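# Set lighting desk channel faders to their taped levels

## Task

On the lighting console, slide every channel fader to the level marked on the tape strip above that fader. The master fader has to finish at the same level it had at the start.

## Robot and tools

Robot: two six-joint arms (UR7e type), left_arm and right_arm, each with a two-finger parallel gripper (pads open to 80 mm). Left base sits at about (+0.023, +0.421, 0) m and right base at about (-0.013, -0.356, 0) m in the scene frame, each turned only slightly about z. Scene frame: origin at table-top height, midway between the nominal bases, +z up, +x out over the table, left_arm toward +y. Image left/right is not arm left/right. Cameras: cam_high, cam_low (fixed, on a stand behind the arms), cam_left_wrist and cam_right_wrist (carried on the wrists).

Frames: each arm's reported hand pose, velocities and Hand target are in that arm's own base frame. Motion offsets are along the axes of the arm's current Hand target, i.e. tool axes: fingers point along tool +z, and they open and close along tool x. end_effector_position is the point between the pads; fingertips extend 9.3 mm further. The housing is wide (about 201 mm across the closing direction), and a camera block juts roughly 12 cm toward tool -y.

The row: every command row holds 18 numbers, each in [-1, 1], covering both arms even if one is idle. Order: left dx, dy, dz, rx, ry, rz, gripper position, force_limit, speed; then the same nine for the right arm. dx..rz are an offset, not a pose: they are measured from the arm's Hand target as it stood when the action or move began, scaled so 1.0 = 0.6 m of travel or 180 degrees of turn; rx, ry, rz form a single rotation vector. All rows within one action or one move count from that same start, not from the preceding row; a new call starts from the updated Hand target, so resending an offset moves further. Six zeros re-request the current Hand target. Gripper numbers are absolute settings: position +1 fully open, about -0.90 pads touching, -1 to grip; force_limit -1 about 15 N to +1 about 35 N per pad; speed -1 is 5 mm/s to +1 is 100 mm/s. Resend the last gripper numbers to leave a gripper unchanged, since 0 is itself a command.

Tools:
- execute_actions(actions, cameras): actions is a list of actions; each action is a table of up to 15 rows, one per 1/30 s step; if shorter, its last row is held to fill 15 steps. Images come back only when actions is empty or cameras names them.
- move(target, speed, blend, stop_force, zero, blocking, cameras): target is one 18-number row or a list of up to 15 rows, all offsets from the same starting Hand targets. speed is path top speed in m/s, 0.002 to 3.6 (default 0.25; turning up to twice that in rad/s), one value or one per target. blend in m rounds corners in a list (0 = stop at each). stop_force in N, 3 to 120, ends an arm's path when its wrist sensor feels that much push against the motion; zero (true by default) re-zeroes before the move; blocking=false returns early and cannot combine with stop_force. Paths do not avoid obstacles or the other arm, and last 0.5 s to 10 s.
- wait(seconds 0 to 10, cameras); stop(cameras) brakes a running move; zoom_image(camera, region [x0, y0, x1, y1] in pixels, at most 504 by 504) magnifies the newest image of that camera; zero_wrist_force(arm); read_manual(section) gives licence text only; finished_scene(scene) ends the scene irreversibly and must be the last call of its reply.

Results: per arm, end_effector_position (m), end_effector_quat_wxyz, velocities (may be dropped when joints read within noise), Hand target (the last commanded pose after clipping, origin of the next offsets), Tool commands, gripper is_grasped (1 only if something stopped the fingers short) and width_mm, joint positions and torques, Wrist force and Wrist torque in tool axes plus a peak line. Action calls also list some intermediate positions. A move adds a move: line such as done, off_target, moving, held or fault, with limits (paced = pose clipped, held = steps withheld). A gripper often rests a little short of its Hand target; send the remaining distance as an extra offset if needed.

Limits and behaviour: commanded orientation is clipped to within 32 degrees of the current one per step. Arm commands lag about 0.09 to 0.22 s and fast moves overshoot. A clearance check holds commands that bring the arms too close, but contact between them can still happen and may fail the scene. Avoid paths passing near an arm's own base (it can flip the shoulder posture).

Avoid: faults stop an arm for 10 s, triggered by outside force near 150 N (plus or minus 25) or contact torque of 139 N m on the big joints or 26 N m on wrist joints. The arms are stiff, so aiming even slightly past a firm surface can fault; approach faders slowly, with a modest stop_force, and aim barely into contact. An arm pressed against something keeps pressing until you command its target back. Motors heat when holding loads, staying stretched or pushing on an unreachable pose: MOTOR HOT at 70 °C, brakes at 85 °C for 30 to 60 s. Do not hit the desk, knock anything off the table, or bump the master fader; the result must hold once the robot lets go.

Each tool is called after ">>>" as name([rows], argument=value, ...), one row to a line, values as JSON.

## Session

>>> execute_actions(actions=[])

Scene clock: 0.00 s.
left_arm: end_effector_position=(+0.0891, -0.2958, +0.1222) width_mm=79.9 is_grasped=0 end_effector_quat_wxyz=(-0.229, +0.427, +0.792, +0.373) | right_arm: end_effector_position=(+0.5133, -0.1800, +0.3384) width_mm=80.1 is_grasped=0 end_effector_quat_wxyz=(-0.236, +0.091, +0.855, -0.453)
Joint positions: left_arm=[-1.646 -1.362 2.033 -1.342 -1.674 -2.178] | right_arm=[3.324 -1.938 -1.302 -2.377 0.888 -0.835]
Joint velocities: within noise
Joint torques (N m): no reading
Wrist force (N): no reading
Wrist torque (N m): no reading
Wrist force, peak (N): no reading
Hand target: left_arm +0.0891, -0.2958, +0.1222; -0.229, +0.427, +0.792, +0.373 | right_arm +0.5133, -0.1800, +0.3384; -0.236, +0.091, +0.855, -0.453
Tool commands: left_gripper/position=+0.998 left_gripper/force_limit=+1.0 left_gripper/speed=+1.0 right_gripper/position=+1.0 right_gripper/force_limit=+1.0 right_gripper/speed=+1.0

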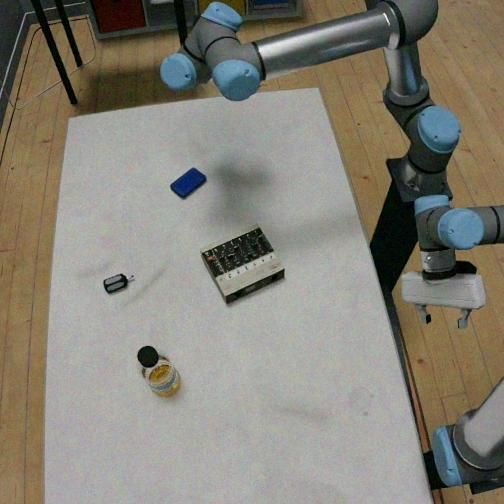

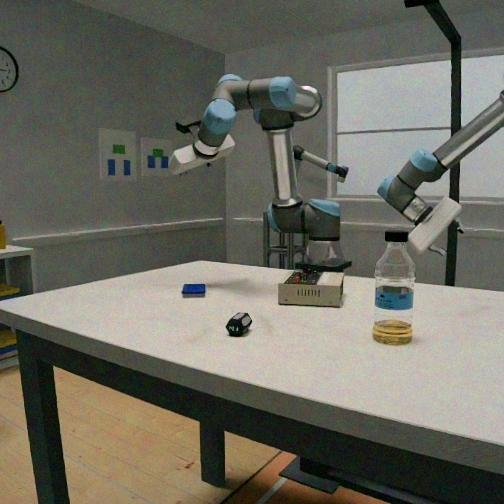

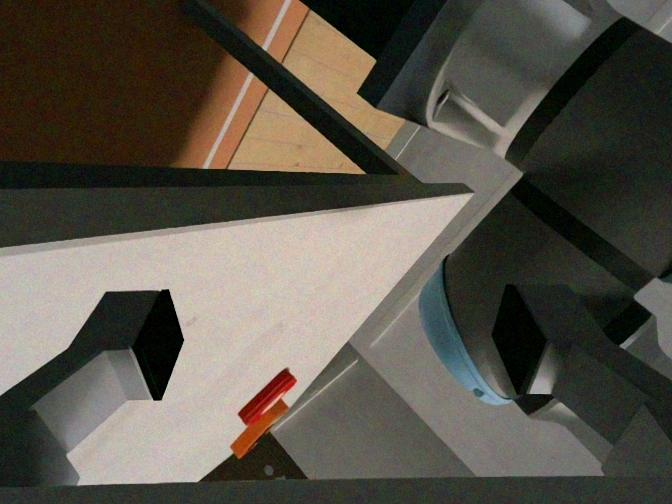

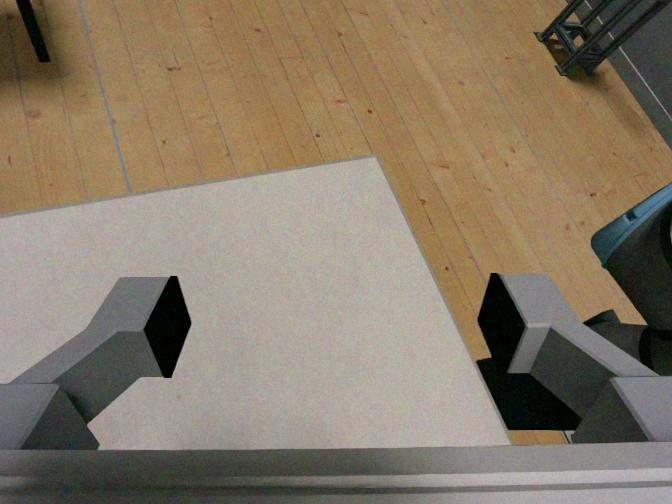

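>>> zoom_image(camera="cam_high", region=[190, 215, 300, 310])

>>> zoom_image(camera="cam_low", region=[260, 250, 360, 320])

Scaled by 4.582 from the camera's 504x504 image, which has a finer 720x720 frame.

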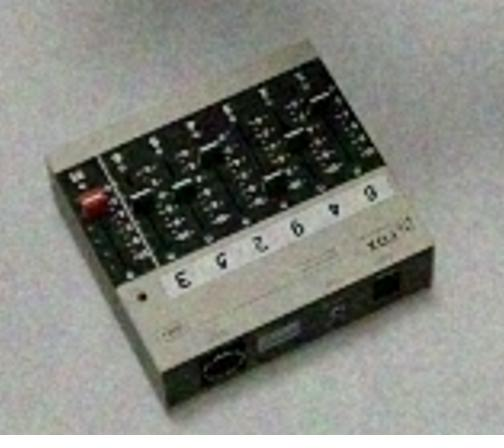

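Scaled by 5.040 from the camera's 504x504 image, which has a finer 720x720 frame.

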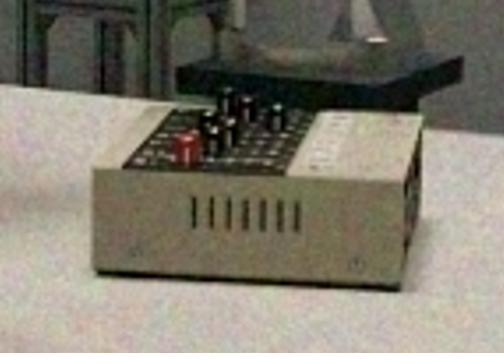

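>>> move(target=[0,0,0,0,0,0,0.998,1,1,0.353,0.53,-0.257,-0.352,0.033,0.268,1,1,1], speed=0.4, cameras=["cam_right_wrist","cam_high"])

>>> zoom_image(camera="cam_right_wrist", region=[150, 80, 550, 380])

Scene clock: 7.60 s.
left_arm: end_effector_position=(+0.0891, -0.2958, +0.1222) width_mm=79.9 is_grasped=0 end_effector_quat_wxyz=(-0.229, +0.427, +0.792, +0.373) | right_arm: end_effector_position=(+0.3850, +0.1933, +0.2206) width_mm=80.1 is_grasped=0 end_effector_quat_wxyz=(+0.000, +0.543, +0.840, +0.001)
Joint positions: left_arm=[-1.646 -1.362 2.033 -1.342 -1.674 -2.178] | right_arm=[3.921 -1.443 -2.083 -1.184 1.571 0.357]
Joint torques (N m): left_arm=[-1.08 -27.26 -17.92 0.01 -0.28 0.16] | right_arm=[6.71 13.48 19.05 4.17 1.14 1.65]
Wrist force (N): left_arm=[0.0 0.1 -0.2] | right_arm=[-1.1 0.9 -0.9]
Wrist torque (N m): left_arm=[0.02 0.00 0.00] | right_arm=[0.07 0.02 -0.17]
Wrist force, peak (N): left_arm=[-0.4 -0.1 0.0] | right_arm=[-1.4 1.3 -1.1]
Hand target: left_arm +0.0891, -0.2958, +0.1222; -0.229, +0.427, +0.792, +0.373 | right_arm +0.3850, +0.1934, +0.2206; +0.000, +0.543, +0.840, +0.001
Off the commanded pose: left_arm 0.000 m, 0 deg | right_arm 0.000 m, 0 deg.
move: done
Images, in order (width x height): cam_high 504x504, cam_right_wrist 672x504.

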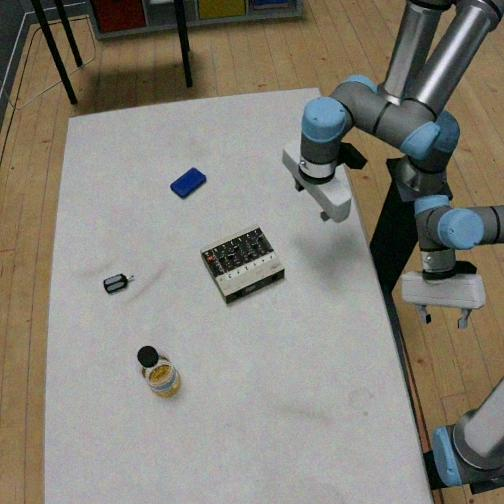

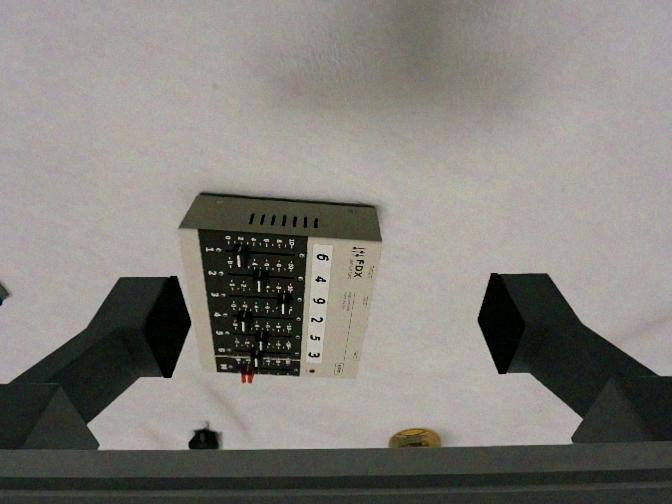

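Scaled by 1.260 from the camera's 672x504 image, which has a finer 960x720 frame.

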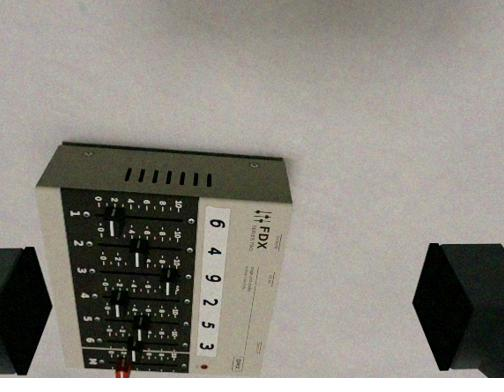

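>>> zoom_image(camera="cam_right_wrist", region=[190, 220, 350, 340])

>>> zoom_image(camera="cam_right_wrist", region=[190, 290, 350, 410])

Scaled by 3.150 from the camera's 672x504 image, which has a finer 960x720 frame.

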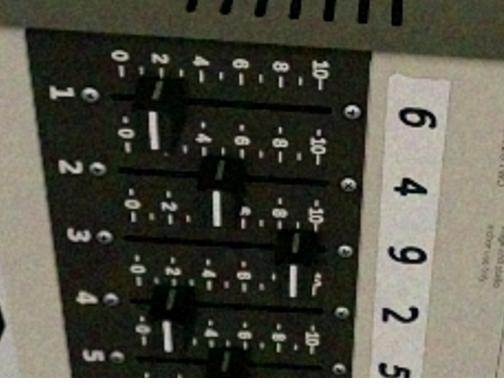

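Scaled by 3.150 from the camera's 672x504 image, which has a finer 960x720 frame.

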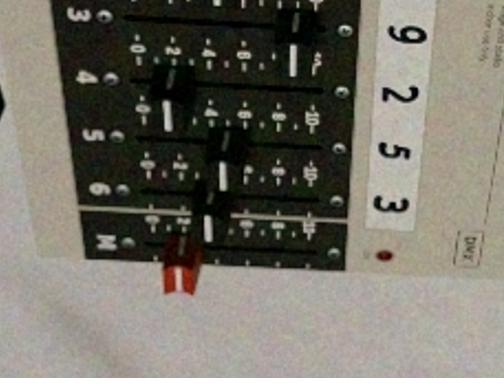

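>>> move(target=[0,0,0,0,0,0,0.998,1,1,-0.0893,0.1577,0.2093,0,0,0.0291,1,1,1], speed=0.3, cameras=["cam_right_wrist"])

>>> zoom_image(camera="cam_right_wrist", region=[140, 130, 500, 400])

Scene clock: 11.57 s.
left_arm: end_effector_position=(+0.0891, -0.2958, +0.1222) width_mm=79.9 is_grasped=0 end_effector_quat_wxyz=(-0.229, +0.427, +0.792, +0.373) | right_arm: end_effector_position=(+0.4934, +0.1837, +0.0952) width_mm=80.1 is_grasped=0 end_effector_quat_wxyz=(+0.000, +0.581, +0.814, +0.001)
Joint positions: left_arm=[-1.646 -1.362 2.033 -1.342 -1.674 -2.178] | right_arm=[3.754 -1.846 -2.02 -0.844 1.572 0.28]
Joint torques (N m): left_arm=[0.48 -28.57 -16.64 -0.14 -0.34 -0.04] | right_arm=[-3.64 27.71 9.74 3.9 0.76 1.46]
Wrist force (N): left_arm=[0.0 0.2 -0.1] | right_arm=[-1.1 0.9 -0.8]
Wrist torque (N m): left_arm=[0.02 0.01 -0.01] | right_arm=[0.09 0.02 -0.13]
Wrist force, peak (N): left_arm=[-0.2 0.3 -0.2] | right_arm=[-1.9 2.7 1.4]
Hand target: left_arm +0.0891, -0.2958, +0.1222; -0.229, +0.427, +0.792, +0.373 | right_arm +0.4935, +0.1837, +0.0952; +0.000, +0.581, +0.814, +0.001
Off the commanded pose: left_arm 0.000 m, 0 deg | right_arm 0.000 m, 0 deg.
move: done
Images, in order (width x height): cam_right_wrist 672x504.

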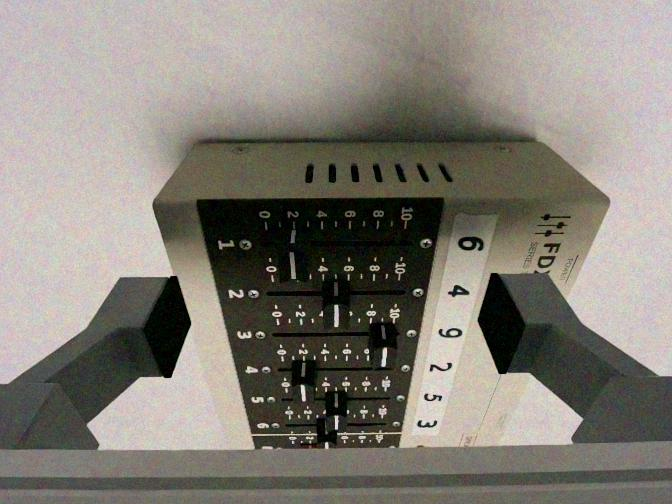

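Scaled by 1.400 from the camera's 672x504 image, which has a finer 960x720 frame.

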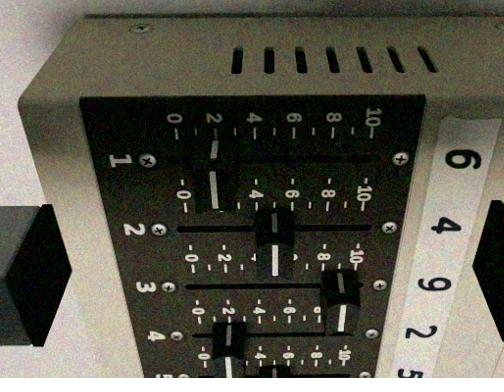

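>>> move(target=[0,0,0,0,0,0,0.998,1,1,0.0058,0,0.042,0,0,0,1,1,1], speed=0.06, stop_force=8)

>>> move([
  [0,0,0,0,0,0,0.998,1,1,0,0,0,0,0,0,-1,-1,0],
  [0,0,0,0,0,0,0.998,1,1,0,0,0,0,0,0,1,-1,1],
  [0,0,0,0,0,0,0.998,1,1,0,0,-0.042,0,0,0,1,-1,1],
], speed=0.2, cameras=["cam_right_wrist"])

>>> zoom_image(camera="cam_right_wrist", region=[190, 180, 460, 400])

Scene clock: 15.17 s.
left_arm: end_effector_position=(+0.0891, -0.2958, +0.1222) width_mm=79.9 is_grasped=0 end_effector_quat_wxyz=(-0.229, +0.427, +0.792, +0.373) | right_arm: end_effector_position=(+0.4924, +0.1870, +0.0700) width_mm=80.1 is_grasped=0 end_effector_quat_wxyz=(+0.000, +0.581, +0.814, +0.001)
Joint positions: left_arm=[-1.646 -1.362 2.033 -1.342 -1.674 -2.178] | right_arm=[3.76 -1.892 -2.043 -0.775 1.572 0.287]
Joint torques (N m): left_arm=[-2.03 -27.3 -17.25 -0.3 -0.32 0] | right_arm=[-7.82 41.14 27.07 3.28 -1.58 -0.73]
Wrist force (N): left_arm=[-0.1 0.1 0.0] | right_arm=[-1.2 0.8 -0.9]
Wrist torque (N m): left_arm=[0.01 0.02 0.00] | right_arm=[0.06 0.05 -0.24]
Wrist force, peak (N): left_arm=[-0.2 0.1 -0.3] | right_arm=[-1.3 1.1 -1.9]
Hand target: left_arm +0.0891, -0.2958, +0.1222; -0.229, +0.427, +0.792, +0.373 | right_arm +0.4924, +0.1870, +0.0700; +0.000, +0.581, +0.814, +0.001
Off the commanded pose: left_arm 0.000 m, 0 deg | right_arm 0.000 m, 0 deg.
move: done

Scene clock: 18.43 s.
left_arm: end_effector_position=(+0.0891, -0.2958, +0.1222) width_mm=79.9 is_grasped=0 end_effector_quat_wxyz=(-0.229, +0.427, +0.792, +0.373) | right_arm: end_effector_position=(+0.4924, +0.1870, +0.0953) width_mm=80.0 is_grasped=0 end_effector_quat_wxyz=(+0.000, +0.581, +0.814, +0.002)
Joint positions: left_arm=[-1.646 -1.362 2.033 -1.342 -1.674 -2.178] | right_arm=[3.76 -1.846 -2.02 -0.844 1.572 0.287]
Joint torques (N m): left_arm=[-2.47 -27.23 -17.64 -0.51 -0.27 0.03] | right_arm=[-2.16 26.34 6.33 4.01 1.66 -0.18]
Wrist force (N): left_arm=[-0.2 0.1 -0.2] | right_arm=[-0.7 1.3 -1.0]
Wrist torque (N m): left_arm=[0.01 0.03 0.00] | right_arm=[0.14 -0.02 -0.22]
Wrist force, peak (N): left_arm=[0.0 0.3 -0.3] | right_arm=[-3.6 1.8 0.7]
Hand target: left_arm +0.0891, -0.2958, +0.1222; -0.229, +0.427, +0.792, +0.373 | right_arm +0.4923, +0.1869, +0.0952; +0.000, +0.581, +0.814, +0.001
Off the commanded pose: left_arm 0.000 m, 0 deg | right_arm 0.000 m, 0 deg.
move: done
Images, in order (width x height): cam_right_wrist 672x504.

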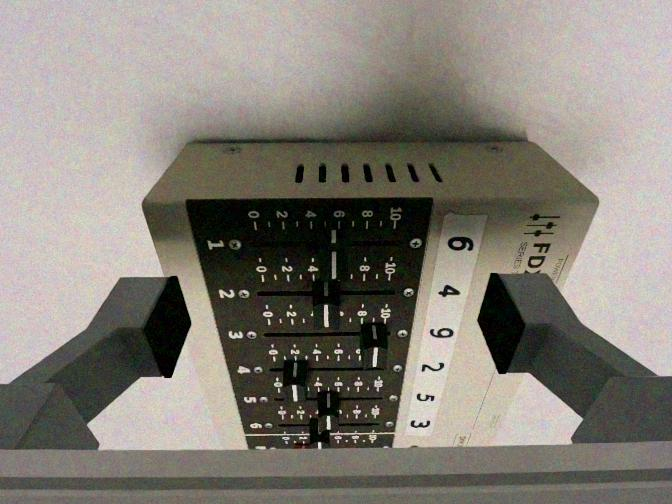

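Scaled by 1.867 from the camera's 672x504 image, which has a finer 960x720 frame.

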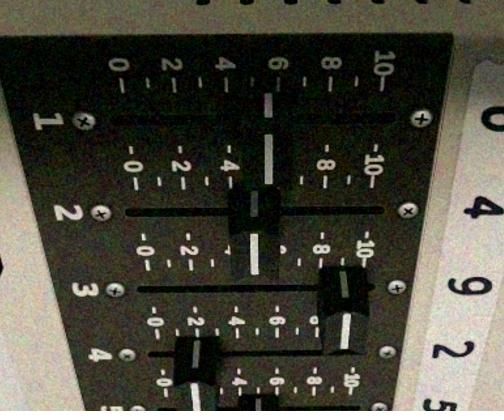

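>>> move([
  [0,0,0,0,0,0,0.998,1,1,0.0028,0,0.042,0,0,0,1,-1,1],
  [0,0,0,0,0,0,0.998,1,1,0.0028,0,0.042,0,0,0,-1,-1,0.3],
  [0,0,0,0,0,0,0.998,1,1,0.0028,0,0.042,0,0,0,0.15,-1,1],
  [0,0,0,0,0,0,0.998,1,1,0.0028,0,0.015,0,0,0,0.15,-1,1],
  [0,0,0,0,0,0,0.998,1,1,-0.0118,0.0355,0.015,0,0,0,0.15,-1,1],
  [0,0,0,0,0,0,0.998,1,1,-0.0118,0.0355,0.042,0,0,0,0.15,-1,1],
  [0,0,0,0,0,0,0.998,1,1,-0.0118,0.0355,0.042,0,0,0,-1,-1,0.3],
  [0,0,0,0,0,0,0.998,1,1,-0.0118,0.0355,0.042,0,0,0,0.25,-1,1],
  [0,0,0,0,0,0,0.998,1,1,-0.0118,0.0355,0.01,0,0,0,0.25,-1,1],
], speed=0.12, blend=[0,0,0,0.002,0.002,0,0,0,0], cameras=["cam_right_wrist"])

>>> zoom_image(camera="cam_right_wrist", region=[190, 130, 460, 350])

Scene clock: 25.90 s.
left_arm: end_effector_position=(+0.0891, -0.2958, +0.1222) width_mm=79.9 is_grasped=0 end_effector_quat_wxyz=(-0.229, +0.427, +0.792, +0.373) | right_arm: end_effector_position=(+0.5149, +0.1873, +0.0894) width_mm=48.5 is_grasped=0 end_effector_quat_wxyz=(+0.000, +0.581, +0.814, +0.002)
Joint positions: left_arm=[-1.646 -1.362 2.033 -1.342 -1.674 -2.178] | right_arm=[3.736 -1.898 -1.965 -0.846 1.572 0.263]
Joint torques (N m): left_arm=[-0.77 -28.24 -16.31 -0.24 -0.08 0.23] | right_arm=[-7.21 27.04 7.86 3.67 -1.73 -0.57]
Wrist force (N): left_arm=[0.0 0.0 -0.1] | right_arm=[-1.0 0.7 -0.7]
Wrist torque (N m): left_arm=[0.00 0.01 0.00] | right_arm=[0.07 0.03 -0.20]
Wrist force, peak (N): left_arm=[-0.1 0.3 -0.2] | right_arm=[-1.8 2.9 -2.1]
Hand target: left_arm +0.0891, -0.2958, +0.1222; -0.229, +0.427, +0.792, +0.373 | right_arm +0.5148, +0.1872, +0.0892; +0.000, +0.581, +0.814, +0.001
Off the commanded pose: left_arm 0.000 m, 0 deg | right_arm 0.000 m, 0 deg.
move: done
Images, in order (width x height): cam_right_wrist 672x504.

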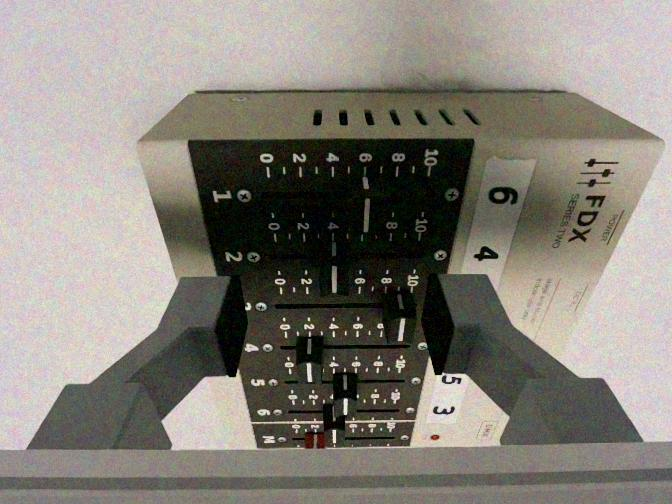

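Scaled by 1.867 from the camera's 672x504 image, which has a finer 960x720 frame.

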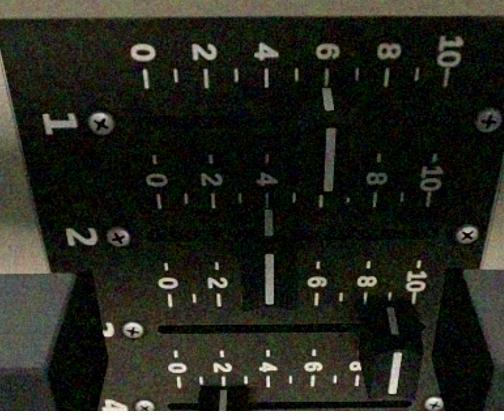

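>>> move([
  [0,0,0,0,0,0,0.998,1,1,0.0366,0.0355,0,0,0,0,0.25,-1,1],
  [0,0,0,0,0,0,0.998,1,1,0.0366,0.0355,0.032,0,0,0,0.25,-1,1],
  [0,0,0,0,0,0,0.998,1,1,0.0366,0.0355,0.032,0,0,0,-1,-1,0.3],
  [0,0,0,0,0,0,0.998,1,1,0.0366,0.0355,0.032,0,0,0,0.15,-1,1],
  [0,0,0,0,0,0,0.998,1,1,0.0366,0.0355,0.003,0,0,0,0.15,-1,1],
  [0,0,0,0,0,0,0.998,1,1,-0.0147,0.071,0.003,0,0,0,0.15,-1,1],
  [0,0,0,0,0,0,0.998,1,1,-0.0147,0.071,0.032,0,0,0,0.15,-1,1],
  [0,0,0,0,0,0,0.998,1,1,-0.0147,0.071,0.032,0,0,0,-1,-1,0.3],
  [0,0,0,0,0,0,0.998,1,1,-0.0147,0.071,0.032,0,0,0,0.15,-1,1],
  [0,0,0,0,0,0,0.998,1,1,-0.0147,0.071,0.003,0,0,0,0.15,-1,1],
], speed=0.12, blend=[0.002,0,0,0,0.002,0.002,0,0,0,0])

>>> move([
  [0,0,0,0,0,0,0.998,1,1,0.022,0.0355,0,0,0,0,0.15,-1,1],
  [0,0,0,0,0,0,0.998,1,1,0.022,0.0355,0.029,0,0,0,0.15,-1,1],
  [0,0,0,0,0,0,0.998,1,1,0.022,0.0355,0.029,0,0,0,-1,-1,0.3],
  [0,0,0,0,0,0,0.998,1,1,0.022,0.0355,0.029,0,0,0,0.15,-1,1],
  [0,0,0,0,0,0,0.998,1,1,0.022,0.0355,0,0,0,0,0.15,-1,1],
  [0,0,0,0,0,0,0.998,1,1,0.0073,0.071,0,0,0,0,0.15,-1,1],
  [0,0,0,0,0,0,0.998,1,1,0.0073,0.071,0.029,0,0,0,0.15,-1,1],
  [0,0,0,0,0,0,0.998,1,1,0.0073,0.071,0.029,0,0,0,-1,-1,0.3],
  [0,0,0,0,0,0,0.998,1,1,0.0073,0.071,0.029,0,0,0,0.15,-1,1],
  [0,0,0,0,0,0,0.998,1,1,0.0073,0.071,-0.07,0,0,0,0.15,-1,1],
], speed=0.12, blend=[0.002,0,0,0,0.002,0.002,0,0,0,0], cameras=["cam_right_wrist"])

>>> zoom_image(camera="cam_right_wrist", region=[220, 90, 450, 320])

Scene clock: 33.10 s.
left_arm: end_effector_position=(+0.0891, -0.2958, +0.1222) width_mm=79.9 is_grasped=0 end_effector_quat_wxyz=(-0.229, +0.427, +0.792, +0.373) | right_arm: end_effector_position=(+0.5580, +0.1928, +0.0877) width_mm=44.3 is_grasped=0 end_effector_quat_wxyz=(+0.000, +0.581, +0.814, +0.002) end_effector_velocity=(+0.001, +0.001, -0.001) end_effector_angular_velocity=(+0.002, -0.003, +0.001)
Joint positions: left_arm=[-1.646 -1.362 2.033 -1.342 -1.674 -2.178] | right_arm=[3.702 -1.984 -1.841 -0.885 1.572 0.228]
Joint velocities: left_arm=[within noise] | right_arm=[0 -0.003 0 0.007 0 -0.001]
Joint torques (N m): left_arm=[-1.17 -26.72 -16 -0.42 -0.54 0.32] | right_arm=[-7.86 31.53 9.41 3.98 1.11 -0.61]
Wrist force (N): left_arm=[-0.1 -0.1 0.0] | right_arm=[-1.0 1.1 -1.0]
Wrist torque (N m): left_arm=[-0.01 0.02 0.00] | right_arm=[0.09 0.03 -0.20]
Wrist force, peak (N): left_arm=[-0.5 0.0 -0.2] | right_arm=[-2.2 2.0 -2.6]
Hand target: left_arm +0.0891, -0.2958, +0.1222; -0.229, +0.427, +0.792, +0.373 | right_arm +0.5579, +0.1927, +0.0875; +0.000, +0.581, +0.814, +0.001
Off the commanded pose: left_arm 0.000 m, 0 deg | right_arm 0.000 m, 0 deg.
move: done

Scene clock: 38.57 s.
left_arm: end_effector_position=(+0.0891, -0.2958, +0.1222) width_mm=79.9 is_grasped=0 end_effector_quat_wxyz=(-0.229, +0.427, +0.792, +0.373) | right_arm: end_effector_position=(+0.5968, +0.2107, +0.1297) width_mm=44.3 is_grasped=0 end_effector_quat_wxyz=(+0.000, +0.581, +0.814, +0.002)
Joint positions: left_arm=[-1.646 -1.362 2.033 -1.342 -1.674 -2.178] | right_arm=[3.693 -2.012 -1.667 -1.031 1.572 0.22]
Joint torques (N m): left_arm=[-0.7 -28.5 -17.17 -0.11 -0.26 0.04] | right_arm=[-7.48 43.41 9.64 2.17 -1.28 -0.31]
Wrist force (N): left_arm=[-0.2 0.0 0.1] | right_arm=[-1.1 0.7 -0.3]
Wrist torque (N m): left_arm=[0.00 0.03 0.00] | right_arm=[0.04 0.04 -0.15]
Wrist force, peak (N): left_arm=[-0.3 0.2 -0.2] | right_arm=[-1.7 2.6 -1.8]
Hand target: left_arm +0.0891, -0.2958, +0.1222; -0.229, +0.427, +0.792, +0.373 | right_arm +0.5967, +0.2107, +0.1296; +0.000, +0.581, +0.814, +0.001
Off the commanded pose: left_arm 0.000 m, 0 deg | right_arm 0.000 m, 0 deg.
move: done
Images, in order (width x height): cam_right_wrist 672x504.

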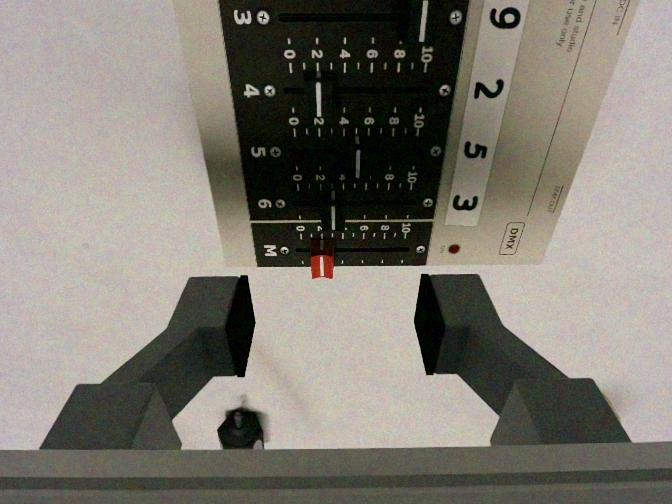

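Scaled by 2.191 from the camera's 672x504 image, which has a finer 960x720 frame.

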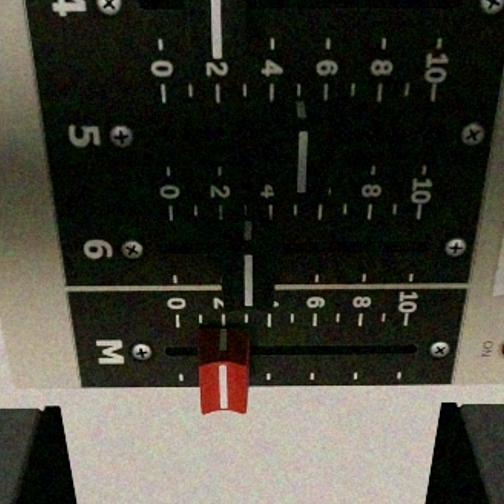

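>>> finished_scene(scene=2)

The scene is finished: the task was done.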